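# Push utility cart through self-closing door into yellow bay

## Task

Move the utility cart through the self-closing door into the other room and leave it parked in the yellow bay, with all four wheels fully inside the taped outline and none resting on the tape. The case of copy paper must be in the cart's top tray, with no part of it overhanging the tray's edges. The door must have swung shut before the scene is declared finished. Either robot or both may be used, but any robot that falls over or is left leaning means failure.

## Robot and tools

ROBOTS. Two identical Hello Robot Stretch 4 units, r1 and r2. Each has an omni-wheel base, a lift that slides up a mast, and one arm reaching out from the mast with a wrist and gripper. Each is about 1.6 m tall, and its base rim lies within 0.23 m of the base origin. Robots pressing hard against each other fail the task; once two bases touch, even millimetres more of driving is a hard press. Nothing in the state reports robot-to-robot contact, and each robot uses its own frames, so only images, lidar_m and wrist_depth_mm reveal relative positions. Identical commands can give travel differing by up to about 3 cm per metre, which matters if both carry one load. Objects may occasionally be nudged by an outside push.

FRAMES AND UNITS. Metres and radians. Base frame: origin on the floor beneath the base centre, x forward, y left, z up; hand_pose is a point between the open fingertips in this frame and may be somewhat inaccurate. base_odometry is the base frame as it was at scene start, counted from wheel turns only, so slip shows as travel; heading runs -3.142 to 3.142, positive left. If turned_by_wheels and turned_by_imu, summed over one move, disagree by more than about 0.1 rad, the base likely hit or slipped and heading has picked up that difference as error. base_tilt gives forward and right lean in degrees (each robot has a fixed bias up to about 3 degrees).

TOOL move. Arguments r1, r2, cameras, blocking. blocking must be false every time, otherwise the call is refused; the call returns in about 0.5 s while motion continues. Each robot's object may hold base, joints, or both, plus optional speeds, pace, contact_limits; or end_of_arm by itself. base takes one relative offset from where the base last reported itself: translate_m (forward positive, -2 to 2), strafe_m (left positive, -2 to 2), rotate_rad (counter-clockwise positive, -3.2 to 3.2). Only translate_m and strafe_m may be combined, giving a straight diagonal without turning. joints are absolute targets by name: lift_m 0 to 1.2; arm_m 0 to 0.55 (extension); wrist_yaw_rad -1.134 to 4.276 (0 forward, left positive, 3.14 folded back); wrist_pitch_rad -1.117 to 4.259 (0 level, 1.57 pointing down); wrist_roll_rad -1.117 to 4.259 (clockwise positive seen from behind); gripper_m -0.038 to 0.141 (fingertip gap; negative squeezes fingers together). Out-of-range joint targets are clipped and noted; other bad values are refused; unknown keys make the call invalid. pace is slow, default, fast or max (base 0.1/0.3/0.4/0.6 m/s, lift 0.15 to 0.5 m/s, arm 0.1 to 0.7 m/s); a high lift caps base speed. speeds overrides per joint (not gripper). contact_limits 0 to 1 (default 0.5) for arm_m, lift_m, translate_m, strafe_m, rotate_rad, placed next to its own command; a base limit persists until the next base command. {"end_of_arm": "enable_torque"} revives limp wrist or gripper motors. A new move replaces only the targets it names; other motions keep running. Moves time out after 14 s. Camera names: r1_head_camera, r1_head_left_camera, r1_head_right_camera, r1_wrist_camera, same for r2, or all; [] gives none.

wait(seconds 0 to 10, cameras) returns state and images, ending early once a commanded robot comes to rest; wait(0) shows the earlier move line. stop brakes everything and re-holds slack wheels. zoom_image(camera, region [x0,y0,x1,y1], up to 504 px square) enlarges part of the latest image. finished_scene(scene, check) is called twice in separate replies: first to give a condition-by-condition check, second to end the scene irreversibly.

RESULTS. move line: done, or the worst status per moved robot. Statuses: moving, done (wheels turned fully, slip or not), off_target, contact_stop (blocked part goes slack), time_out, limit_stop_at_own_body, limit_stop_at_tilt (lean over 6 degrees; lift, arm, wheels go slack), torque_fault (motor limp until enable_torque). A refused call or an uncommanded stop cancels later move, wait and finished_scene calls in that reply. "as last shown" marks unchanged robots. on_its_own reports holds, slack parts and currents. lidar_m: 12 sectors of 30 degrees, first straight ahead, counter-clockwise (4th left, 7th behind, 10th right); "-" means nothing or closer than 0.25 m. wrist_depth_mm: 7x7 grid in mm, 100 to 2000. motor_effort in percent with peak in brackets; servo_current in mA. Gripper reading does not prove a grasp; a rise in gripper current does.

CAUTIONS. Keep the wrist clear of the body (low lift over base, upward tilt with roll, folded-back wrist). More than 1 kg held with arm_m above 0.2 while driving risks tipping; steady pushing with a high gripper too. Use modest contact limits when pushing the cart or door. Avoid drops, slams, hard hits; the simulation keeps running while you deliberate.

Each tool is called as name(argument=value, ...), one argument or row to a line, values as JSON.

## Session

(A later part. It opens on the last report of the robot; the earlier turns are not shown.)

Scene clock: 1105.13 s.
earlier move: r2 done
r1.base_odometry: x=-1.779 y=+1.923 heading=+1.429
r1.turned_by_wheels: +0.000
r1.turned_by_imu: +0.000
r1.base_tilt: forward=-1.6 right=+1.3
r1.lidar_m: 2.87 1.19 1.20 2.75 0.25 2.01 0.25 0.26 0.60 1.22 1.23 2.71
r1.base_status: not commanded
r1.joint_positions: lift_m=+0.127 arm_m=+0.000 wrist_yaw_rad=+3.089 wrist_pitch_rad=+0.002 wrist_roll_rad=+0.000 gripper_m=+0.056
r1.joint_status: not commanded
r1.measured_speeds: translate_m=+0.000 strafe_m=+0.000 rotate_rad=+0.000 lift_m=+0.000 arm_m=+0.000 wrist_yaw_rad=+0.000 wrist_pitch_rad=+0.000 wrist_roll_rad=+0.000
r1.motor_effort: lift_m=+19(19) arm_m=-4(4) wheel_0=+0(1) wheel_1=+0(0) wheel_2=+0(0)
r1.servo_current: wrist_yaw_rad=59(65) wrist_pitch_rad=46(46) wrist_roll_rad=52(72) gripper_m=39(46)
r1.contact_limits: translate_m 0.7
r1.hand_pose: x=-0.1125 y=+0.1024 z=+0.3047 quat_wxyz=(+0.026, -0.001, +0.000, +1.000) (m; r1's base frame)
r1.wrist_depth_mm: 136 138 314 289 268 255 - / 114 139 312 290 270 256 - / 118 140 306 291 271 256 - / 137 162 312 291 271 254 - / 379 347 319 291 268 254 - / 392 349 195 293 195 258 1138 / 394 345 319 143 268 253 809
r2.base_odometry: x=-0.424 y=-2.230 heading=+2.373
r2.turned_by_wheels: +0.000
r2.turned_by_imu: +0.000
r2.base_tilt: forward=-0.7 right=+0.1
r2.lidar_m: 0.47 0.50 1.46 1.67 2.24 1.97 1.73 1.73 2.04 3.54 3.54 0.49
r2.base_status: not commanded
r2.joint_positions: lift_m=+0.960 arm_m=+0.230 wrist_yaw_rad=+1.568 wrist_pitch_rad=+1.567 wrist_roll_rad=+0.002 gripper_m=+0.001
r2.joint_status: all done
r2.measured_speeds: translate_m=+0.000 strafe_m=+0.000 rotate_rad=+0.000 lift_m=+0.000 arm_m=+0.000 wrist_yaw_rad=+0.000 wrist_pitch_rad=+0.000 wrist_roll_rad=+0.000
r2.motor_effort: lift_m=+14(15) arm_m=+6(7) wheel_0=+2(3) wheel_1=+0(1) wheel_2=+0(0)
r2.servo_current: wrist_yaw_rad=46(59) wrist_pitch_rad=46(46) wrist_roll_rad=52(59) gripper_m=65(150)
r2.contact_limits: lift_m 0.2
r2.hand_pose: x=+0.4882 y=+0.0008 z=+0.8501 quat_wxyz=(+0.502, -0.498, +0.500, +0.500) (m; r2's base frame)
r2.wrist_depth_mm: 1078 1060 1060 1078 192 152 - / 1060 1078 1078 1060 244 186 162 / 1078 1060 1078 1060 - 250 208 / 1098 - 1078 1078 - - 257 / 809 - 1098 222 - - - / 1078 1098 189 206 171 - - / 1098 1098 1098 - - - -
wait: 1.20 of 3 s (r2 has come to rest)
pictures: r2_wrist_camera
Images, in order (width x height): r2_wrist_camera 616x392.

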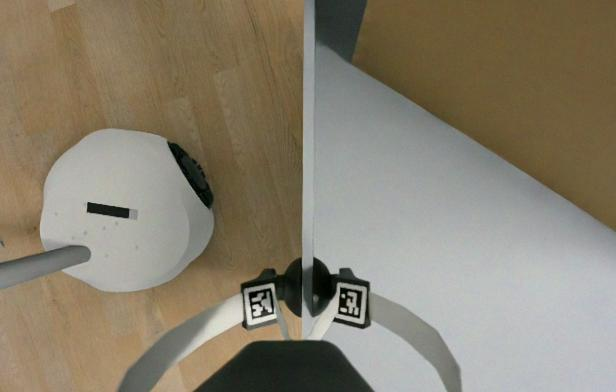

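move(
  blocking=false,
  r2={"base": {"translate_m": -0.12}, "pace": "slow"},
  cameras=["r2_head_camera", "r2_wrist_camera"],
)

wait(
  seconds=3,
  cameras=["r2_head_camera", "r2_wrist_camera", "r1_head_camera"],
)

Scene clock: 1111.27 s.
move: r2 moving
r1.base_odometry: x=-1.779 y=+1.923 heading=+1.429
r1.turned_by_wheels: +0.000
r1.turned_by_imu: +0.000
r1.base_tilt: forward=-1.6 right=+1.3
r1.lidar_m: 2.85 1.20 1.20 2.76 0.25 2.03 0.25 0.27 0.59 1.22 1.24 2.71
r1.base_status: not commanded
r1.joint_positions: lift_m=+0.127 arm_m=+0.000 wrist_yaw_rad=+3.089 wrist_pitch_rad=+0.002 wrist_roll_rad=+0.000 gripper_m=+0.056
r1.joint_status: not commanded
r1.measured_speeds: translate_m=+0.000 strafe_m=+0.000 rotate_rad=+0.000 lift_m=+0.000 arm_m=+0.000 wrist_yaw_rad=+0.000 wrist_pitch_rad=+0.000 wrist_roll_rad=+0.000
r1.motor_effort: lift_m=+19(19) arm_m=-4(4) wheel_0=+0(1) wheel_1=+0(0) wheel_2=+0(0)
r1.servo_current: wrist_yaw_rad=65(65) wrist_pitch_rad=46(46) wrist_roll_rad=59(59) gripper_m=39(46)
r1.contact_limits: translate_m 0.7
r1.hand_pose: x=-0.1125 y=+0.1024 z=+0.3047 quat_wxyz=(+0.026, -0.001, +0.000, +1.000) (m; r1's base frame)
r1.wrist_depth_mm: 136 138 314 289 267 253 - / 114 139 310 289 270 255 - / 118 140 303 291 270 255 - / 137 163 312 290 270 255 - / 379 347 317 291 270 255 - / 389 349 194 294 195 257 1118 / 389 345 319 144 270 253 809
r2.base_odometry: x=-0.416 y=-2.238 heading=+2.373
r2.turned_by_wheels: +0.000
r2.turned_by_imu: +0.000
r2.base_tilt: forward=-0.6 right=+0.1
r2.lidar_m: 0.47 0.51 1.47 1.67 2.26 2.04 1.73 1.72 2.01 3.54 3.52 0.51
r2.base_status: translate_m moving
r2.joint_positions: lift_m=+0.960 arm_m=+0.230 wrist_yaw_rad=+1.568 wrist_pitch_rad=+1.567 wrist_roll_rad=+0.002 gripper_m=+0.001
r2.joint_status: not commanded
r2.measured_speeds: translate_m=-0.049 strafe_m=+0.000 rotate_rad=+0.000 lift_m=+0.000 arm_m=+0.000 wrist_yaw_rad=+0.000 wrist_pitch_rad=+0.000 wrist_roll_rad=+0.000
r2.motor_effort: lift_m=+15(15) arm_m=+5(6) wheel_0=-8(9) wheel_1=-7(8) wheel_2=+11(12)
r2.servo_current: wrist_yaw_rad=46(59) wrist_pitch_rad=39(46) wrist_roll_rad=46(59) gripper_m=65(72)
r2.contact_limits: lift_m 0.2
r2.hand_pose: x=+0.4883 y=+0.0008 z=+0.8501 quat_wxyz=(+0.502, -0.498, +0.500, +0.500) (m; r2's base frame)
r2.wrist_depth_mm: 1078 1078 1060 1042 195 158 - / 1078 1078 1060 1042 250 193 169 / 1098 1098 1078 1060 - 251 220 / 1078 - 1098 1060 - - - / 809 - 1060 1078 - - - / 1118 1078 1078 205 179 - - / 1078 1098 1078 - - - -
pictures: r2_head_camera, r2_wrist_camera
Images, in order (width x height): r2_head_camera 420x560, r2_wrist_camera 616x392.

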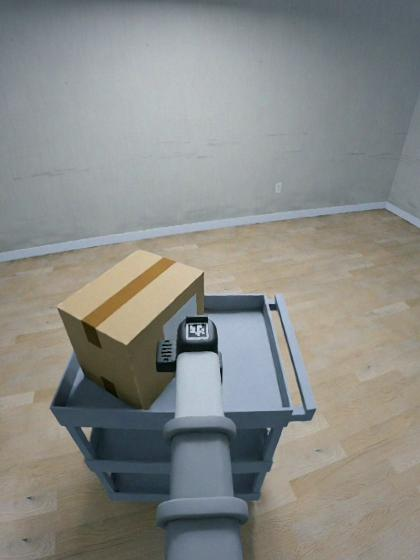

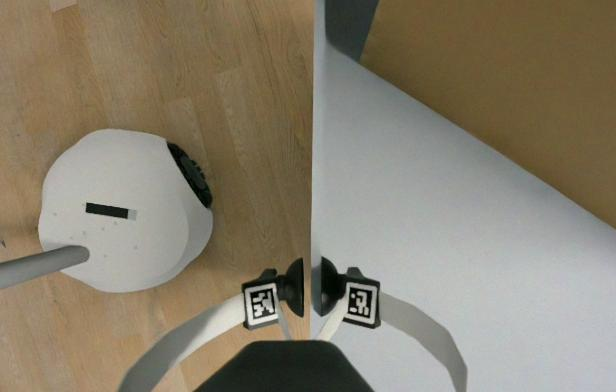

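Scene clock: 1113.27 s.
earlier move: r2 done
r1.base_odometry: x=-1.779 y=+1.923 heading=+1.429
r1.turned_by_wheels: +0.000
r1.turned_by_imu: +0.000
r1.base_tilt: forward=-1.6 right=+1.3
r1.lidar_m: 1.58 1.21 1.27 2.75 0.25 2.02 0.25 0.27 0.60 1.23 1.26 2.72
r1.base_status: not commanded
r1.joint_positions: lift_m=+0.127 arm_m=+0.000 wrist_yaw_rad=+3.089 wrist_pitch_rad=+0.002 wrist_roll_rad=+0.000 gripper_m=+0.056
r1.joint_status: not commanded
r1.measured_speeds: translate_m=+0.000 strafe_m=+0.000 rotate_rad=+0.000 lift_m=+0.000 arm_m=+0.000 wrist_yaw_rad=+0.000 wrist_pitch_rad=+0.000 wrist_roll_rad=+0.000
r1.motor_effort: lift_m=+19(19) arm_m=-4(4) wheel_0=+0(1) wheel_1=+0(0) wheel_2=+0(0)
r1.servo_current: wrist_yaw_rad=59(65) wrist_pitch_rad=39(46) wrist_roll_rad=46(65) gripper_m=39(46)
r1.contact_limits: translate_m 0.7
r1.hand_pose: x=-0.1125 y=+0.1024 z=+0.3047 quat_wxyz=(+0.026, -0.001, +0.000, +1.000) (m; r1's base frame)
r1.wrist_depth_mm: 136 139 312 290 267 254 - / 113 139 310 289 270 255 - / 118 139 304 291 271 257 - / 137 162 310 291 270 254 - / 379 347 319 293 270 254 - / 387 349 195 294 195 256 1118 / 392 343 319 144 270 254 809
r2.base_odometry: x=-0.338 y=-2.313 heading=+2.373
r2.turned_by_wheels: +0.000
r2.turned_by_imu: +0.000
r2.base_tilt: forward=-0.6 right=+0.1
r2.lidar_m: 0.45 0.54 1.55 2.21 2.23 1.91 1.63 1.61 1.89 3.30 3.57 0.45
r2.base_status: done
r2.joint_positions: lift_m=+0.960 arm_m=+0.230 wrist_yaw_rad=+1.568 wrist_pitch_rad=+1.568 wrist_roll_rad=+0.002 gripper_m=+0.001
r2.joint_status: not commanded
r2.measured_speeds: translate_m=+0.000 strafe_m=+0.000 rotate_rad=+0.000 lift_m=+0.000 arm_m=+0.000 wrist_yaw_rad=+0.000 wrist_pitch_rad=+0.000 wrist_roll_rad=+0.000
r2.motor_effort: lift_m=+15(15) arm_m=+4(6) wheel_0=-4(11) wheel_1=-6(9) wheel_2=+6(13)
r2.servo_current: wrist_yaw_rad=39(59) wrist_pitch_rad=46(52) wrist_roll_rad=46(65) gripper_m=65(78)
r2.contact_limits: lift_m 0.2
r2.hand_pose: x=+0.4883 y=+0.0007 z=+0.8501 quat_wxyz=(+0.502, -0.498, +0.500, +0.500) (m; r2's base frame)
r2.wrist_depth_mm: 1078 1060 1078 1042 213 159 - / 1078 1060 1042 1060 237 189 - / 1078 1060 1078 1078 - 236 183 / 1098 - 1060 1060 - 264 229 / 809 - 1078 1060 - - - / 1098 1098 192 204 181 - - / 1098 1118 1078 - - - -
wait: 2.00 of 3 s (r2 has come to rest)
pictures: r1_head_camera, r2_head_camera, r2_wrist_camera
Images, in order (width x height): r1_head_camera 420x560, r2_head_camera 420x560, r2_wrist_camera 616x392.

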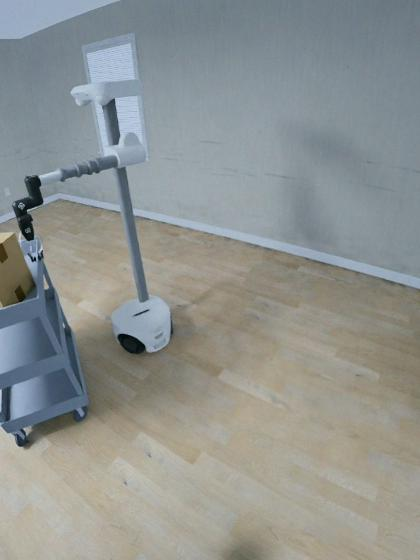

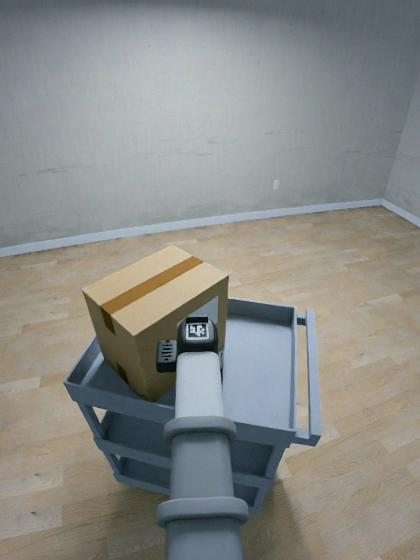

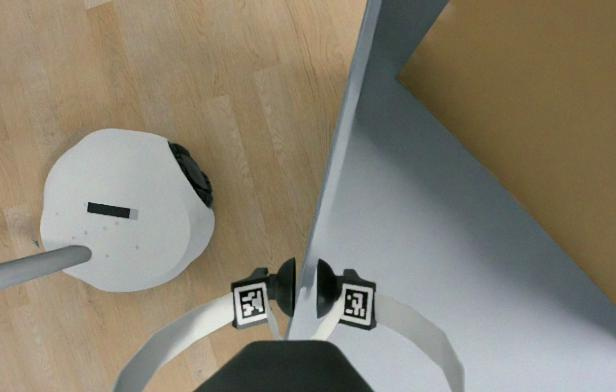

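zoom_image(
  camera="r1_head_camera",
  region=[0, 340, 150, 460],
)

Scaled by 3.360 from the camera's 420x560 image, which has a finer 600x800 frame.

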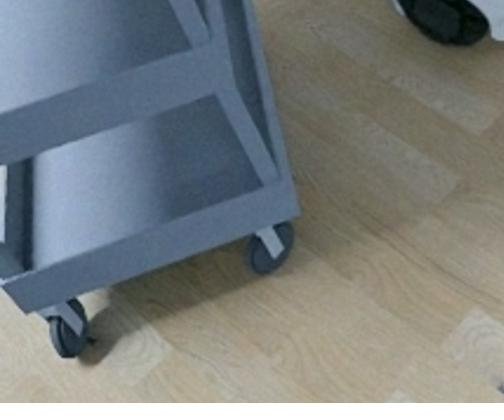

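zoom_image(
  camera="r2_head_camera",
  region=[60, 380, 340, 540],
)

Scaled by 1.800 from the camera's 420x560 image, which has a finer 1200x1600 frame.

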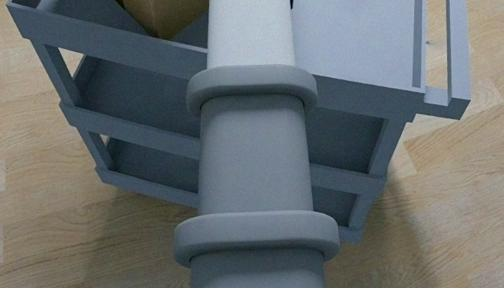

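zoom_image(
  camera="r1_head_camera",
  region=[60, 395, 100, 425],
)

zoom_image(
  camera="r1_head_camera",
  region=[0, 415, 45, 450],
)

Scaled by 12.600 from the camera's 420x560 image, which has a finer 600x800 frame.

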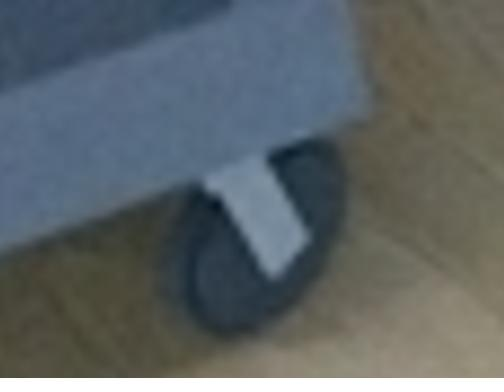

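Scaled by 11.200 from the camera's 420x560 image, which has a finer 600x800 frame.

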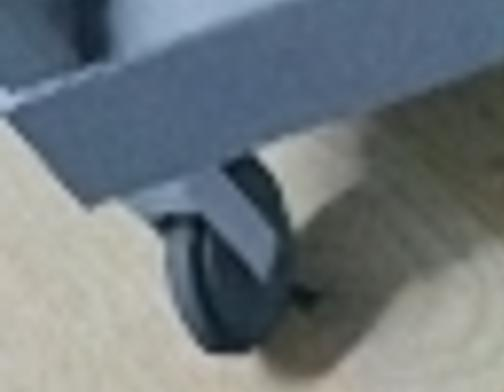

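move(
  blocking=false,
  r2={"joints": {"gripper_m": 0.09}},
  cameras=[],
)

wait(
  seconds=3,
  cameras=["r2_wrist_camera"],
)

move(
  blocking=false,
  r2={"joints": {"lift_m": 1.08}, "contact_limits": {"lift_m": 0.3}},
  cameras=[],
)

wait(
  seconds=3,
  cameras=["r2_wrist_camera", "r2_head_camera"],
)

Scene clock: 1197.27 s.
move: r2 moving
r1.base_odometry: x=-1.779 y=+1.923 heading=+1.429
r1.turned_by_wheels: +0.000
r1.turned_by_imu: +0.000
r1.base_tilt: forward=-1.6 right=+1.2
r1.lidar_m: 1.58 1.22 1.27 2.77 0.25 2.01 0.25 0.25 0.61 1.23 1.23 2.72
r1.base_status: not commanded
r1.joint_positions: lift_m=+0.127 arm_m=+0.000 wrist_yaw_rad=+3.089 wrist_pitch_rad=+0.002 wrist_roll_rad=+0.000 gripper_m=+0.056
r1.joint_status: not commanded
r1.measured_speeds: translate_m=+0.000 strafe_m=+0.000 rotate_rad=+0.000 lift_m=+0.000 arm_m=+0.000 wrist_yaw_rad=+0.000 wrist_pitch_rad=+0.000 wrist_roll_rad=+0.000
r1.motor_effort: lift_m=+19(19) arm_m=-4(4) wheel_0=+0(1) wheel_1=+0(0) wheel_2=+0(0)
r1.servo_current: wrist_yaw_rad=52(59) wrist_pitch_rad=39(46) wrist_roll_rad=39(59) gripper_m=39(46)
r1.contact_limits: translate_m 0.7
r1.hand_pose: x=-0.1125 y=+0.1024 z=+0.3047 quat_wxyz=(+0.026, -0.001, +0.000, +1.000) (m; r1's base frame)
r1.wrist_depth_mm: 136 139 314 289 268 254 - / 114 139 312 290 268 254 - / 117 140 304 291 270 257 - / 137 162 310 291 271 254 - / 379 349 317 291 268 254 - / 384 349 195 293 195 259 1098 / 392 345 317 143 270 253 809
r2.base_odometry: x=-0.338 y=-2.313 heading=+2.373
r2.turned_by_wheels: +0.000
r2.turned_by_imu: +0.001
r2.base_tilt: forward=-0.7 right=+0.0
r2.lidar_m: 0.45 0.54 1.52 2.23 2.23 1.91 1.64 1.62 1.91 3.32 3.57 0.44
r2.base_status: not commanded
r2.joint_positions: lift_m=+0.960 arm_m=+0.230 wrist_yaw_rad=+1.568 wrist_pitch_rad=+1.568 wrist_roll_rad=+0.002 gripper_m=+0.020
r2.joint_status: gripper_m moving
r2.measured_speeds: translate_m=+0.000 strafe_m=+0.000 rotate_rad=+0.001 lift_m=+0.000 arm_m=+0.000 wrist_yaw_rad=+0.000 wrist_pitch_rad=+0.000 wrist_roll_rad=+0.000
r2.motor_effort: lift_m=+15(15) arm_m=+5(5) wheel_0=-4(5) wheel_1=-6(6) wheel_2=+6(6)
r2.servo_current: wrist_yaw_rad=52(59) wrist_pitch_rad=39(46) wrist_roll_rad=52(59) gripper_m=117(117)
r2.contact_limits: lift_m 0.2
r2.hand_pose: x=+0.4883 y=+0.0007 z=+0.8501 quat_wxyz=(+0.502, -0.498, +0.500, +0.500) (m; r2's base frame)
r2.wrist_depth_mm: 1078 1078 1060 1060 213 159 - / 1078 1060 1060 1060 247 188 - / 1098 1078 1078 1060 - 236 183 / 1098 - 1078 1060 - 263 229 / 831 - 1060 1078 - - - / 1118 1098 195 208 185 - - / 1118 1098 1078 - - - -
pictures: none
No camera images: "cameras" was empty.

Scene clock: 1198.47 s.
earlier move: r2 done
r1.base_odometry: x=-1.779 y=+1.923 heading=+1.429
r1.turned_by_wheels: +0.000
r1.turned_by_imu: +0.000
r1.base_tilt: forward=-1.5 right=+1.3
r1.lidar_m: 1.59 1.22 1.26 2.76 0.25 2.02 0.25 0.26 0.56 1.23 1.26 2.72
r1.base_status: not commanded
r1.joint_positions: lift_m=+0.127 arm_m=+0.000 wrist_yaw_rad=+3.089 wrist_pitch_rad=+0.002 wrist_roll_rad=+0.000 gripper_m=+0.056
r1.joint_status: not commanded
r1.measured_speeds: translate_m=+0.000 strafe_m=+0.000 rotate_rad=+0.000 lift_m=+0.000 arm_m=+0.000 wrist_yaw_rad=+0.000 wrist_pitch_rad=+0.000 wrist_roll_rad=+0.000
r1.motor_effort: lift_m=+19(19) arm_m=-4(4) wheel_0=+0(1) wheel_1=+0(0) wheel_2=+0(0)
r1.servo_current: wrist_yaw_rad=46(65) wrist_pitch_rad=33(52) wrist_roll_rad=46(59) gripper_m=46(46)
r1.contact_limits: translate_m 0.7
r1.hand_pose: x=-0.1125 y=+0.1024 z=+0.3047 quat_wxyz=(+0.026, -0.001, +0.000, +1.000) (m; r1's base frame)
r1.wrist_depth_mm: 136 139 314 289 268 254 - / 114 139 314 290 268 255 - / 118 140 304 291 270 256 - / 137 163 312 290 271 254 - / 382 347 319 291 268 254 - / 384 349 195 294 195 258 1138 / 389 345 319 143 270 253 809
r2.base_odometry: x=-0.338 y=-2.313 heading=+2.373
r2.turned_by_wheels: +0.000
r2.turned_by_imu: +0.000
r2.base_tilt: forward=-0.7 right=+0.1
r2.lidar_m: 0.45 0.56 1.55 2.22 2.22 1.94 1.63 1.62 1.89 3.29 3.56 0.45
r2.base_status: not commanded
r2.joint_positions: lift_m=+0.960 arm_m=+0.230 wrist_yaw_rad=+1.568 wrist_pitch_rad=+1.568 wrist_roll_rad=+0.002 gripper_m=+0.090
r2.joint_status: all done
r2.measured_speeds: translate_m=+0.000 strafe_m=+0.000 rotate_rad=+0.000 lift_m=+0.000 arm_m=+0.000 wrist_yaw_rad=+0.000 wrist_pitch_rad=+0.000 wrist_roll_rad=+0.000
r2.motor_effort: lift_m=+15(15) arm_m=+5(5) wheel_0=-4(5) wheel_1=-6(6) wheel_2=+6(6)
r2.servo_current: wrist_yaw_rad=46(59) wrist_pitch_rad=46(46) wrist_roll_rad=46(65) gripper_m=46(117)
r2.contact_limits: lift_m 0.2
r2.hand_pose: x=+0.4883 y=+0.0007 z=+0.8501 quat_wxyz=(+0.502, -0.498, +0.500, +0.500) (m; r2's base frame)
r2.wrist_depth_mm: 1078 1078 1060 1060 212 159 - / 1078 1060 1078 1042 236 189 - / 1078 1098 1078 1078 - 236 183 / 1098 - 1060 1078 - 263 229 / 831 - 1060 1098 - - - / 1098 1098 191 213 188 - - / 1118 1098 1078 - - - -
wait: 1.20 of 3 s (r2 has come to rest)
pictures: r2_wrist_camera
Images, in order (width x height): r2_wrist_camera 616x392.

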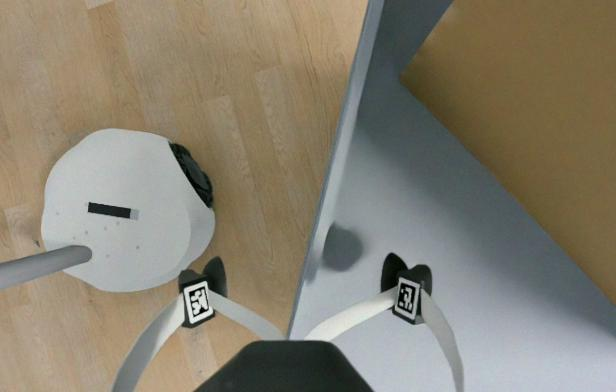

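Scene clock: 1198.97 s.
move: r2 moving
r1.base_odometry: x=-1.779 y=+1.923 heading=+1.429
r1.turned_by_wheels: +0.000
r1.turned_by_imu: +0.000
r1.base_tilt: forward=-1.5 right=+1.3
r1.lidar_m: 1.57 1.22 1.27 2.78 0.25 2.01 0.25 0.27 0.60 1.20 1.25 2.72
r1.base_status: not commanded
r1.joint_positions: lift_m=+0.127 arm_m=+0.000 wrist_yaw_rad=+3.089 wrist_pitch_rad=+0.002 wrist_roll_rad=+0.000 gripper_m=+0.056
r1.joint_status: not commanded
r1.measured_speeds: translate_m=+0.000 strafe_m=+0.000 rotate_rad=+0.000 lift_m=+0.000 arm_m=+0.000 wrist_yaw_rad=+0.000 wrist_pitch_rad=+0.000 wrist_roll_rad=+0.000
r1.motor_effort: lift_m=+19(19) arm_m=-4(4) wheel_0=+0(0) wheel_1=+0(0) wheel_2=+0(0)
r1.servo_current: wrist_yaw_rad=39(65) wrist_pitch_rad=46(46) wrist_roll_rad=39(65) gripper_m=39(39)
r1.contact_limits: translate_m 0.7
r1.hand_pose: x=-0.1125 y=+0.1024 z=+0.3047 quat_wxyz=(+0.026, -0.001, +0.000, +1.000) (m; r1's base frame)
r1.wrist_depth_mm: 136 139 314 289 268 254 - / 114 139 310 291 268 255 - / 117 139 304 291 271 255 - / 137 163 310 291 271 255 - / 379 349 319 293 270 255 - / 387 349 194 293 196 257 1118 / 389 345 320 143 268 252 820
r2.base_odometry: x=-0.338 y=-2.313 heading=+2.373
r2.turned_by_wheels: +0.000
r2.turned_by_imu: +0.000
r2.base_tilt: forward=-0.7 right=+0.1
r2.lidar_m: 0.44 0.54 1.54 2.22 2.19 1.92 1.62 1.62 1.91 3.27 3.57 0.47
r2.base_status: not commanded
r2.joint_positions: lift_m=+0.998 arm_m=+0.230 wrist_yaw_rad=+1.568 wrist_pitch_rad=+1.568 wrist_roll_rad=+0.002 gripper_m=+0.090
r2.joint_status: lift_m moving
r2.measured_speeds: translate_m=+0.000 strafe_m=+0.000 rotate_rad=+0.000 lift_m=+0.146 arm_m=+0.000 wrist_yaw_rad=+0.000 wrist_pitch_rad=+0.000 wrist_roll_rad=+0.000
r2.motor_effort: lift_m=+24(24) arm_m=+5(5) wheel_0=-3(4) wheel_1=-5(6) wheel_2=+6(6)
r2.servo_current: wrist_yaw_rad=46(59) wrist_pitch_rad=39(46) wrist_roll_rad=33(59) gripper_m=52(59)
r2.contact_limits: lift_m 0.3
r2.hand_pose: x=+0.4883 y=+0.0007 z=+0.8875 quat_wxyz=(+0.502, -0.498, +0.500, +0.500) (m; r2's base frame)
r2.wrist_depth_mm: 1098 1098 1098 1078 252 160 - / 1118 1118 1098 1078 249 189 - / 1118 1118 1098 1078 - 237 183 / 1118 - 1098 1098 - 297 229 / 1160 - 1118 1078 - - 287 / 1160 1138 191 248 188 - - / 1138 1138 1118 - - - -
pictures: none
No camera images: "cameras" was empty.

Scene clock: 1200.00 s.
earlier move: r2 done
r1.base_odometry: x=-1.779 y=+1.923 heading=+1.429
r1.turned_by_wheels: +0.000
r1.turned_by_imu: +0.000
r1.base_tilt: forward=-1.5 right=+1.3
r1.lidar_m: 1.58 1.22 1.28 2.74 0.25 2.02 0.25 0.26 0.61 1.23 1.26 2.71
r1.base_status: not commanded
r1.joint_positions: lift_m=+0.127 arm_m=+0.000 wrist_yaw_rad=+3.089 wrist_pitch_rad=+0.002 wrist_roll_rad=+0.000 gripper_m=+0.056
r1.joint_status: not commanded
r1.measured_speeds: translate_m=+0.000 strafe_m=+0.000 rotate_rad=+0.000 lift_m=+0.000 arm_m=+0.000 wrist_yaw_rad=+0.000 wrist_pitch_rad=+0.000 wrist_roll_rad=+0.000
r1.motor_effort: lift_m=+19(19) arm_m=-4(4) wheel_0=-1(1) wheel_1=+0(0) wheel_2=+0(0)
r1.servo_current: wrist_yaw_rad=39(72) wrist_pitch_rad=39(46) wrist_roll_rad=59(72) gripper_m=52(52)
r1.contact_limits: translate_m 0.7
r1.hand_pose: x=-0.1125 y=+0.1024 z=+0.3047 quat_wxyz=(+0.026, -0.001, +0.000, +1.000) (m; r1's base frame)
r1.wrist_depth_mm: 136 139 315 291 268 254 - / 114 139 312 290 270 255 - / 117 140 304 290 270 255 - / 137 163 314 291 271 254 - / 382 347 317 291 267 256 - / 389 351 195 293 195 256 1138 / 389 343 320 143 268 252 809
r2.base_odometry: x=-0.338 y=-2.313 heading=+2.373
r2.turned_by_wheels: +0.000
r2.turned_by_imu: +0.000
r2.base_tilt: forward=-0.7 right=+0.1
r2.lidar_m: 0.45 0.56 1.52 2.22 2.24 1.93 1.62 1.63 1.90 3.28 3.56 0.45
r2.base_status: not commanded
r2.joint_positions: lift_m=+1.080 arm_m=+0.230 wrist_yaw_rad=+1.568 wrist_pitch_rad=+1.568 wrist_roll_rad=+0.002 gripper_m=+0.090
r2.joint_status: all done
r2.measured_speeds: translate_m=+0.000 strafe_m=+0.000 rotate_rad=+0.000 lift_m=+0.000 arm_m=+0.000 wrist_yaw_rad=+0.000 wrist_pitch_rad=+0.000 wrist_roll_rad=+0.000
r2.motor_effort: lift_m=+21(24) arm_m=+5(5) wheel_0=-4(4) wheel_1=-6(6) wheel_2=+6(6)
r2.servo_current: wrist_yaw_rad=39(59) wrist_pitch_rad=39(52) wrist_roll_rad=39(59) gripper_m=52(59)
r2.contact_limits: lift_m 0.3
r2.hand_pose: x=+0.4883 y=+0.0007 z=+0.9696 quat_wxyz=(+0.502, -0.498, +0.500, +0.500) (m; r2's base frame)
r2.wrist_depth_mm: 1229 1182 1160 1182 332 159 - / 1229 1138 1182 1160 266 188 - / 1229 1160 1205 1160 355 240 183 / 1205 - 1205 1182 - 324 228 / 1182 - 1205 1205 - - 297 / 1205 1229 192 332 189 - 382 / 1229 1205 1229 - - - -
wait: 1.03 of 3 s (r2 has come to rest)
pictures: r2_head_camera, r2_wrist_camera
Images, in order (width x height): r2_head_camera 420x560, r2_wrist_camera 616x392.

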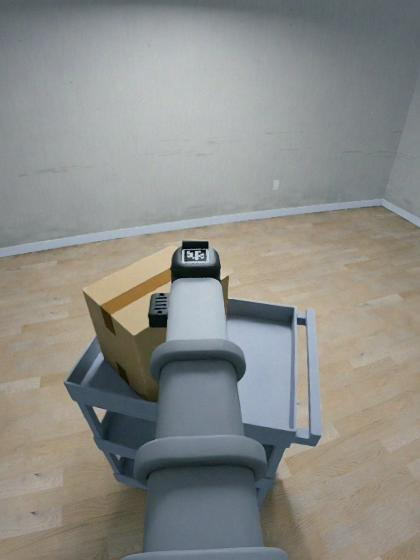

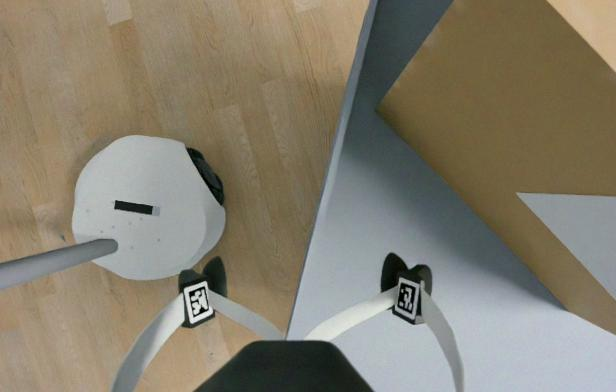

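move(
  blocking=false,
  r2={"base": {"translate_m": -0.2}, "joints": {"arm_m": 0.12}},
  cameras=[],
)

wait(
  seconds=3,
  cameras=[],
)

move(
  blocking=false,
  r2={"base": {"rotate_rad": -1.806}},
  cameras=[],
)

wait(
  seconds=4,
  cameras=["r2_head_camera", "r1_head_camera"],
)

Scene clock: 1223.17 s.
move: r2 moving
r1.base_odometry: x=-1.779 y=+1.923 heading=+1.429
r1.turned_by_wheels: +0.000
r1.turned_by_imu: +0.000
r1.base_tilt: forward=-1.6 right=+1.2
r1.lidar_m: 1.57 1.22 1.26 2.75 0.25 2.00 0.25 0.27 0.60 1.22 1.23 2.71
r1.base_status: not commanded
r1.joint_positions: lift_m=+0.127 arm_m=+0.000 wrist_yaw_rad=+3.089 wrist_pitch_rad=+0.002 wrist_roll_rad=+0.000 gripper_m=+0.056
r1.joint_status: not commanded
r1.measured_speeds: translate_m=+0.000 strafe_m=+0.000 rotate_rad=+0.000 lift_m=+0.000 arm_m=+0.000 wrist_yaw_rad=+0.000 wrist_pitch_rad=+0.000 wrist_roll_rad=+0.000
r1.motor_effort: lift_m=+19(19) arm_m=-4(4) wheel_0=+0(1) wheel_1=+0(0) wheel_2=+0(0)
r1.servo_current: wrist_yaw_rad=33(65) wrist_pitch_rad=39(46) wrist_roll_rad=39(65) gripper_m=39(52)
r1.contact_limits: translate_m 0.7
r1.hand_pose: x=-0.1125 y=+0.1024 z=+0.3047 quat_wxyz=(+0.026, -0.001, +0.000, +1.000) (m; r1's base frame)
r1.wrist_depth_mm: 136 139 315 287 268 254 - / 114 139 310 291 270 256 - / 118 139 306 290 268 256 - / 137 163 312 293 270 254 - / 379 347 319 291 267 256 - / 389 351 194 293 195 257 1138 / 387 343 320 143 268 252 788
r2.base_odometry: x=-0.316 y=-2.335 heading=+2.373
r2.turned_by_wheels: +0.000
r2.turned_by_imu: +0.000
r2.base_tilt: forward=-0.7 right=+0.1
r2.lidar_m: 0.49 0.56 1.56 2.22 2.22 1.88 1.60 1.61 1.84 3.21 3.60 0.48
r2.base_status: translate_m moving
r2.joint_positions: lift_m=+1.080 arm_m=+0.179 wrist_yaw_rad=+1.568 wrist_pitch_rad=+1.568 wrist_roll_rad=+0.002 gripper_m=+0.090
r2.joint_status: arm_m moving
r2.measured_speeds: translate_m=-0.123 strafe_m=+0.001 rotate_rad=+0.005 lift_m=+0.000 arm_m=-0.195 wrist_yaw_rad=+0.000 wrist_pitch_rad=+0.000 wrist_roll_rad=+0.000
r2.motor_effort: lift_m=+21(21) arm_m=-7(13) wheel_0=-7(10) wheel_1=-8(9) wheel_2=+11(13)
r2.servo_current: wrist_yaw_rad=59(59) wrist_pitch_rad=46(52) wrist_roll_rad=52(52) gripper_m=46(52)
r2.contact_limits: lift_m 0.3
r2.hand_pose: x=+0.4378 y=+0.0007 z=+0.9696 quat_wxyz=(+0.502, -0.498, +0.500, +0.500) (m; r2's base frame)
r2.wrist_depth_mm: 1205 1182 1160 1160 1160 - 267 / 1205 1205 1182 1205 1160 306 234 / 1205 1205 1160 1182 384 349 279 / 1205 - 1182 1182 366 - 349 / 1229 991 1182 1205 332 - - / 1205 1205 192 1205 188 - - / 1229 1229 1205 - - - -
pictures: none
No camera images: "cameras" was empty.

Scene clock: 1224.73 s.
earlier move: r2 done
r1.base_odometry: x=-1.779 y=+1.923 heading=+1.429
r1.turned_by_wheels: +0.000
r1.turned_by_imu: +0.000
r1.base_tilt: forward=-1.6 right=+1.3
r1.lidar_m: 1.64 1.22 1.28 2.76 0.25 2.01 0.25 0.25 0.62 1.22 1.26 2.71
r1.base_status: not commanded
r1.joint_positions: lift_m=+0.127 arm_m=+0.000 wrist_yaw_rad=+3.089 wrist_pitch_rad=+0.002 wrist_roll_rad=+0.000 gripper_m=+0.056
r1.joint_status: not commanded
r1.measured_speeds: translate_m=+0.000 strafe_m=+0.000 rotate_rad=+0.000 lift_m=+0.000 arm_m=+0.000 wrist_yaw_rad=+0.000 wrist_pitch_rad=+0.000 wrist_roll_rad=+0.000
r1.motor_effort: lift_m=+19(19) arm_m=-3(4) wheel_0=+0(1) wheel_1=+0(0) wheel_2=+0(0)
r1.servo_current: wrist_yaw_rad=33(65) wrist_pitch_rad=46(52) wrist_roll_rad=46(65) gripper_m=46(52)
r1.contact_limits: translate_m 0.7
r1.hand_pose: x=-0.1125 y=+0.1024 z=+0.3047 quat_wxyz=(+0.026, -0.001, +0.000, +1.000) (m; r1's base frame)
r1.wrist_depth_mm: 136 138 315 290 267 254 - / 114 139 310 290 271 255 - / 118 140 306 293 271 256 - / 137 163 310 290 270 253 - / 379 349 317 291 268 253 - / 389 349 195 294 195 257 1138 / 389 345 320 143 270 252 798
r2.base_odometry: x=-0.195 y=-2.452 heading=+2.372
r2.turned_by_wheels: +0.000
r2.turned_by_imu: +0.000
r2.base_tilt: forward=-0.7 right=+0.1
r2.lidar_m: 0.65 0.76 1.64 2.18 2.19 1.66 1.44 1.43 1.66 2.90 3.64 0.65
r2.base_status: done
r2.joint_positions: lift_m=+1.080 arm_m=+0.120 wrist_yaw_rad=+1.568 wrist_pitch_rad=+1.568 wrist_roll_rad=+0.002 gripper_m=+0.090
r2.joint_status: all done
r2.measured_speeds: translate_m=+0.000 strafe_m=+0.000 rotate_rad=+0.000 lift_m=+0.000 arm_m=+0.000 wrist_yaw_rad=+0.000 wrist_pitch_rad=+0.000 wrist_roll_rad=+0.000
r2.motor_effort: lift_m=+21(21) arm_m=-7(13) wheel_0=-4(10) wheel_1=-4(9) wheel_2=+4(13)
r2.servo_current: wrist_yaw_rad=52(65) wrist_pitch_rad=46(52) wrist_roll_rad=33(59) gripper_m=46(59)
r2.contact_limits: lift_m 0.3
r2.hand_pose: x=+0.3785 y=+0.0007 z=+0.9696 quat_wxyz=(+0.502, -0.498, +0.500, +0.500) (m; r2's base frame)
r2.wrist_depth_mm: 1182 1205 1160 1160 1160 1160 - / 1182 1182 1160 1182 1160 1160 - / 1229 1205 1182 1160 1182 - - / 1205 1205 - 1160 1182 - - / 1229 946 1205 1205 1182 - - / 1205 1205 193 1182 191 - - / 1255 1205 1205 - 1182 1205 392
wait: 1.57 of 3 s (r2 has come to rest)
pictures: none
No camera images: "cameras" was empty.

Scene clock: 1225.23 s.
move: r2 moving
r1.base_odometry: x=-1.779 y=+1.923 heading=+1.429
r1.turned_by_wheels: +0.000
r1.turned_by_imu: +0.000
r1.base_tilt: forward=-1.5 right=+1.3
r1.lidar_m: 1.63 1.22 1.28 2.75 0.25 2.01 0.25 0.25 0.59 1.23 1.26 2.72
r1.base_status: not commanded
r1.joint_positions: lift_m=+0.127 arm_m=+0.000 wrist_yaw_rad=+3.089 wrist_pitch_rad=+0.002 wrist_roll_rad=+0.000 gripper_m=+0.056
r1.joint_status: not commanded
r1.measured_speeds: translate_m=+0.000 strafe_m=+0.000 rotate_rad=+0.000 lift_m=+0.000 arm_m=+0.000 wrist_yaw_rad=+0.000 wrist_pitch_rad=+0.000 wrist_roll_rad=+0.000
r1.motor_effort: lift_m=+19(19) arm_m=-4(4) wheel_0=+0(1) wheel_1=+0(0) wheel_2=+0(0)
r1.servo_current: wrist_yaw_rad=39(65) wrist_pitch_rad=52(52) wrist_roll_rad=59(59) gripper_m=39(46)
r1.contact_limits: translate_m 0.7
r1.hand_pose: x=-0.1125 y=+0.1024 z=+0.3047 quat_wxyz=(+0.026, -0.001, +0.000, +1.000) (m; r1's base frame)
r1.wrist_depth_mm: 136 138 314 289 268 256 - / 113 139 310 290 268 255 - / 118 139 304 291 268 255 - / 137 162 312 291 271 253 - / 382 347 319 293 267 254 - / 389 349 195 294 196 258 1118 / 389 345 319 143 271 253 809
r2.base_odometry: x=-0.195 y=-2.452 heading=+2.202
r2.turned_by_wheels: -0.170
r2.turned_by_imu: -0.165
r2.base_tilt: forward=-0.7 right=+0.1
r2.lidar_m: 0.61 0.68 1.64 1.79 2.18 1.91 1.46 1.41 1.54 2.24 3.62 3.89
r2.base_status: rotate_rad moving
r2.joint_positions: lift_m=+1.080 arm_m=+0.120 wrist_yaw_rad=+1.568 wrist_pitch_rad=+1.568 wrist_roll_rad=+0.002 gripper_m=+0.090
r2.joint_status: not commanded
r2.measured_speeds: translate_m=-0.001 strafe_m=+0.000 rotate_rad=-0.660 lift_m=+0.000 arm_m=+0.000 wrist_yaw_rad=+0.000 wrist_pitch_rad=+0.000 wrist_roll_rad=+0.000
r2.motor_effort: lift_m=+21(21) arm_m=-7(7) wheel_0=+9(10) wheel_1=+8(9) wheel_2=+9(10)
r2.servo_current: wrist_yaw_rad=46(52) wrist_pitch_rad=39(46) wrist_roll_rad=52(52) gripper_m=52(59)
r2.contact_limits: lift_m 0.3
r2.hand_pose: x=+0.3785 y=+0.0007 z=+0.9696 quat_wxyz=(+0.502, -0.498, +0.500, +0.500) (m; r2's base frame)
r2.wrist_depth_mm: 1160 1205 1160 1182 1160 - - / 1205 1160 1182 1182 1182 - - / 1205 1182 1182 1182 1182 - - / 1205 1205 - 1182 1182 - - / 1229 931 1205 1205 1182 - - / 1229 1205 191 1182 191 1182 404 / 1229 1229 1205 - 1182 1182 1182
pictures: none
No camera images: "cameras" was empty.

Scene clock: 1227.33 s.
earlier move: r2 done
r1.base_odometry: x=-1.779 y=+1.923 heading=+1.429
r1.turned_by_wheels: +0.000
r1.turned_by_imu: +0.000
r1.base_tilt: forward=-1.6 right=+1.3
r1.lidar_m: 1.63 1.22 1.28 2.77 0.25 2.00 0.25 0.26 0.59 1.22 1.24 2.72
r1.base_status: not commanded
r1.joint_positions: lift_m=+0.127 arm_m=+0.000 wrist_yaw_rad=+3.089 wrist_pitch_rad=+0.002 wrist_roll_rad=+0.000 gripper_m=+0.056
r1.joint_status: not commanded
r1.measured_speeds: translate_m=+0.000 strafe_m=+0.000 rotate_rad=+0.000 lift_m=+0.000 arm_m=+0.000 wrist_yaw_rad=+0.000 wrist_pitch_rad=+0.000 wrist_roll_rad=+0.000
r1.motor_effort: lift_m=+19(19) arm_m=-3(4) wheel_0=+0(1) wheel_1=+0(0) wheel_2=+0(0)
r1.servo_current: wrist_yaw_rad=46(72) wrist_pitch_rad=46(52) wrist_roll_rad=59(59) gripper_m=39(52)
r1.contact_limits: translate_m 0.7
r1.hand_pose: x=-0.1125 y=+0.1024 z=+0.3047 quat_wxyz=(+0.026, -0.001, +0.000, +1.000) (m; r1's base frame)
r1.wrist_depth_mm: 136 139 315 290 268 254 - / 114 139 310 291 268 255 - / 118 140 307 291 271 257 - / 137 163 314 291 271 254 - / 382 347 317 293 268 254 - / 387 349 195 291 195 256 1118 / 392 343 319 144 270 253 809
r2.base_odometry: x=-0.195 y=-2.452 heading=+0.567
r2.turned_by_wheels: -1.635
r2.turned_by_imu: -1.591
r2.base_tilt: forward=-0.7 right=+0.1
r2.lidar_m: 2.13 3.62 3.81 0.64 0.68 1.61 1.68 2.16 2.00 1.48 1.42 1.50
r2.base_status: done
r2.joint_positions: lift_m=+1.080 arm_m=+0.120 wrist_yaw_rad=+1.568 wrist_pitch_rad=+1.568 wrist_roll_rad=+0.002 gripper_m=+0.090
r2.joint_status: not commanded
r2.measured_speeds: translate_m=+0.000 strafe_m=+0.000 rotate_rad=+0.000 lift_m=+0.000 arm_m=+0.000 wrist_yaw_rad=+0.000 wrist_pitch_rad=+0.000 wrist_roll_rad=+0.000
r2.motor_effort: lift_m=+21(21) arm_m=-7(7) wheel_0=+3(11) wheel_1=+4(10) wheel_2=+6(10)
r2.servo_current: wrist_yaw_rad=46(59) wrist_pitch_rad=39(52) wrist_roll_rad=46(72) gripper_m=52(59)
r2.contact_limits: lift_m 0.3
r2.hand_pose: x=+0.3785 y=+0.0007 z=+0.9696 quat_wxyz=(+0.502, -0.498, +0.500, +0.500) (m; r2's base frame)
r2.wrist_depth_mm: 1205 1182 1182 1160 1138 1160 1138 / 1182 1182 1160 1160 1138 1160 1160 / 1229 1182 1182 1182 1182 1182 1160 / 1205 1205 - 1182 1160 1182 1182 / 1205 946 1205 1182 1182 1160 1182 / 1229 1229 191 1182 191 1182 1160 / 1229 1229 1229 - 1182 1182 1182
wait: 2.10 of 4 s (r2 has come to rest)
pictures: r1_head_camera, r2_head_camera
Images, in order (width x height): r1_head_camera 420x560, r2_head_camera 420x560.

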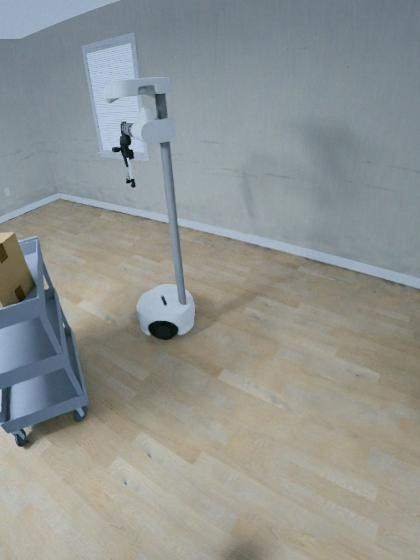

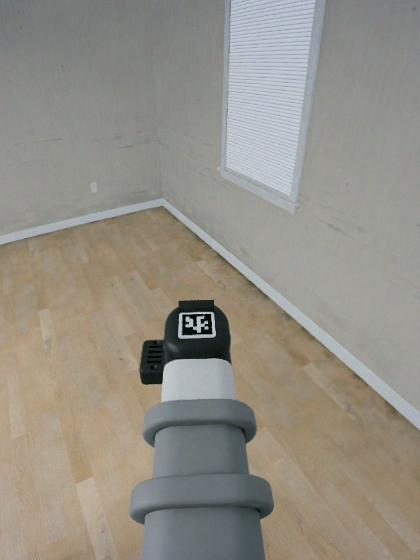

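move(
  blocking=false,
  r2={"base": {"translate_m": -0.9, "strafe_m": 0.3}},
  cameras=[],
)

wait(
  seconds=5,
  cameras=["r2_head_camera", "r1_head_camera", "r2_wrist_camera"],
)

Scene clock: 1236.80 s.
move: r2 moving
r1.base_odometry: x=-1.779 y=+1.923 heading=+1.429
r1.turned_by_wheels: +0.000
r1.turned_by_imu: +0.000
r1.base_tilt: forward=-1.5 right=+1.3
r1.lidar_m: 1.60 1.22 1.26 2.77 0.25 2.01 0.25 0.27 0.60 1.22 1.26 2.73
r1.base_status: not commanded
r1.joint_positions: lift_m=+0.127 arm_m=+0.000 wrist_yaw_rad=+3.089 wrist_pitch_rad=+0.002 wrist_roll_rad=+0.000 gripper_m=+0.056
r1.joint_status: not commanded
r1.measured_speeds: translate_m=+0.000 strafe_m=+0.000 rotate_rad=+0.000 lift_m=+0.000 arm_m=+0.000 wrist_yaw_rad=+0.000 wrist_pitch_rad=+0.000 wrist_roll_rad=+0.000
r1.motor_effort: lift_m=+19(19) arm_m=-4(4) wheel_0=+0(0) wheel_1=+0(0) wheel_2=+0(0)
r1.servo_current: wrist_yaw_rad=46(65) wrist_pitch_rad=46(46) wrist_roll_rad=46(72) gripper_m=52(52)
r1.contact_limits: translate_m 0.7
r1.hand_pose: x=-0.1125 y=+0.1024 z=+0.3047 quat_wxyz=(+0.026, -0.001, +0.000, +1.000) (m; r1's base frame)
r1.wrist_depth_mm: 136 138 314 289 267 254 - / 113 139 310 290 270 255 - / 118 139 306 290 270 255 - / 137 162 314 293 271 255 - / 377 347 315 293 267 254 - / 387 347 195 293 195 259 1118 / 392 343 319 143 268 253 798
r2.base_odometry: x=-0.227 y=-2.460 heading=+0.567
r2.turned_by_wheels: +0.000
r2.turned_by_imu: +0.000
r2.base_tilt: forward=-0.7 right=+0.1
r2.lidar_m: 2.13 3.66 3.84 0.63 0.67 1.61 1.69 2.14 1.99 1.49 1.45 1.53
r2.base_status: translate_m moving; strafe_m moving
r2.joint_positions: lift_m=+1.080 arm_m=+0.120 wrist_yaw_rad=+1.568 wrist_pitch_rad=+1.568 wrist_roll_rad=+0.002 gripper_m=+0.090
r2.joint_status: not commanded
r2.measured_speeds: translate_m=-0.122 strafe_m=+0.041 rotate_rad=-0.001 lift_m=+0.000 arm_m=+0.000 wrist_yaw_rad=+0.000 wrist_pitch_rad=+0.000 wrist_roll_rad=+0.000
r2.motor_effort: lift_m=+21(21) arm_m=-7(7) wheel_0=-8(10) wheel_1=-6(6) wheel_2=+12(14)
r2.servo_current: wrist_yaw_rad=39(52) wrist_pitch_rad=39(46) wrist_roll_rad=52(59) gripper_m=46(59)
r2.contact_limits: lift_m 0.3
r2.hand_pose: x=+0.3785 y=+0.0007 z=+0.9696 quat_wxyz=(+0.502, -0.498, +0.500, +0.500) (m; r2's base frame)
r2.wrist_depth_mm: 1205 1182 1160 1160 1160 1160 1118 / 1205 1229 1205 1182 1182 1160 1138 / 1205 1205 1182 1182 1160 1205 1160 / 1205 1205 - 1182 1182 1160 1182 / 1229 946 1205 1205 1182 1160 1182 / 1205 1205 191 1205 192 1182 1160 / 1205 1229 1205 - 1205 1182 1182
pictures: none
No camera images: "cameras" was empty.

Scene clock: 1240.90 s.
earlier move: r2 done
r1.base_odometry: x=-1.779 y=+1.923 heading=+1.429
r1.turned_by_wheels: +0.000
r1.turned_by_imu: +0.000
r1.base_tilt: forward=-1.5 right=+1.3
r1.lidar_m: 0.66 0.67 1.26 2.76 0.25 2.01 0.25 0.27 0.59 1.22 1.26 2.73
r1.base_status: not commanded
r1.joint_positions: lift_m=+0.127 arm_m=+0.000 wrist_yaw_rad=+3.089 wrist_pitch_rad=+0.002 wrist_roll_rad=+0.000 gripper_m=+0.056
r1.joint_status: not commanded
r1.measured_speeds: translate_m=+0.000 strafe_m=+0.000 rotate_rad=+0.000 lift_m=+0.000 arm_m=+0.000 wrist_yaw_rad=+0.000 wrist_pitch_rad=+0.000 wrist_roll_rad=+0.000
r1.motor_effort: lift_m=+19(19) arm_m=-4(4) wheel_0=+0(1) wheel_1=+0(0) wheel_2=+0(0)
r1.servo_current: wrist_yaw_rad=52(72) wrist_pitch_rad=46(52) wrist_roll_rad=39(72) gripper_m=39(52)
r1.contact_limits: translate_m 0.7
r1.hand_pose: x=-0.1125 y=+0.1024 z=+0.3047 quat_wxyz=(+0.026, -0.001, +0.000, +1.000) (m; r1's base frame)
r1.wrist_depth_mm: 136 139 314 290 267 255 - / 114 139 312 290 270 255 - / 118 140 306 291 267 255 - / 137 163 312 293 271 253 - / 379 345 317 293 268 255 - / 389 349 195 294 195 256 1118 / 387 345 319 143 267 251 809
r2.base_odometry: x=-1.115 y=-2.682 heading=+0.567
r2.turned_by_wheels: +0.000
r2.turned_by_imu: -0.001
r2.base_tilt: forward=-0.7 right=+0.1
r2.lidar_m: 3.09 0.54 0.54 2.72 2.64 0.70 0.69 1.54 1.61 2.17 2.10 2.23
r2.base_status: done
r2.joint_positions: lift_m=+1.080 arm_m=+0.120 wrist_yaw_rad=+1.568 wrist_pitch_rad=+1.568 wrist_roll_rad=+0.002 gripper_m=+0.090
r2.joint_status: not commanded
r2.measured_speeds: translate_m=+0.000 strafe_m=+0.000 rotate_rad=+0.000 lift_m=+0.000 arm_m=+0.000 wrist_yaw_rad=+0.000 wrist_pitch_rad=+0.000 wrist_roll_rad=+0.000
r2.motor_effort: lift_m=+19(21) arm_m=-7(7) wheel_0=-2(13) wheel_1=-4(7) wheel_2=+3(14)
r2.servo_current: wrist_yaw_rad=52(59) wrist_pitch_rad=46(52) wrist_roll_rad=52(65) gripper_m=46(59)
r2.contact_limits: lift_m 0.3
r2.hand_pose: x=+0.3785 y=+0.0007 z=+0.9697 quat_wxyz=(+0.502, -0.498, +0.500, +0.500) (m; r2's base frame)
r2.wrist_depth_mm: 1205 1182 1160 1182 - - 854 / 1205 1205 1182 1182 1160 1160 1138 / 1205 1182 1182 1182 1182 1160 1138 / 1229 1205 - 1182 1160 1182 1160 / 1205 931 1205 1182 1182 1205 1160 / 1229 1229 192 1182 191 1182 1182 / 1229 1205 1205 - 1205 1205 1182
wait: 4.10 of 5 s (r2 has come to rest)
pictures: r1_head_camera, r2_head_camera, r2_wrist_camera
Images, in order (width x height): r1_head_camera 420x560, r2_head_camera 420x560, r2_wrist_camera 616x392.

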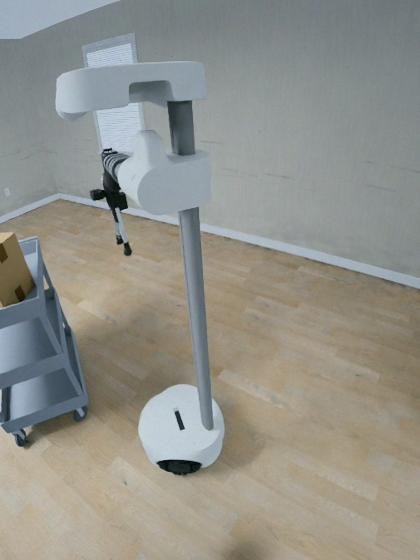

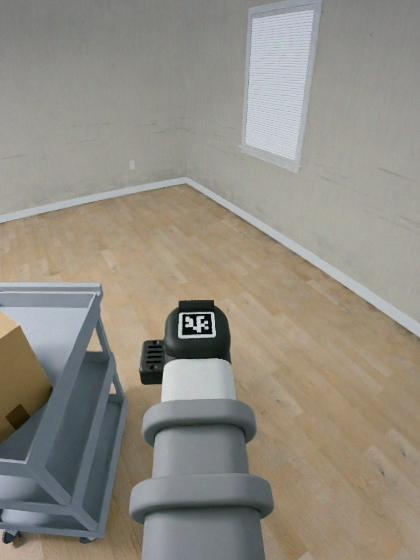

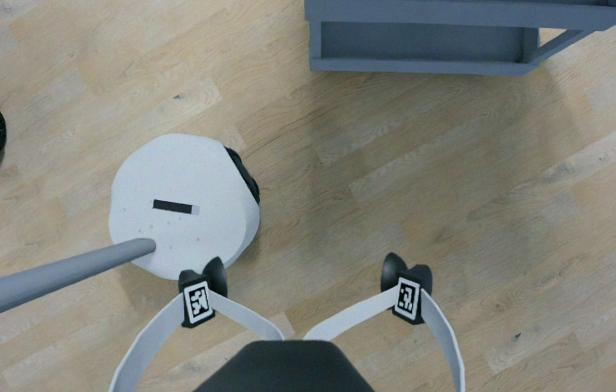

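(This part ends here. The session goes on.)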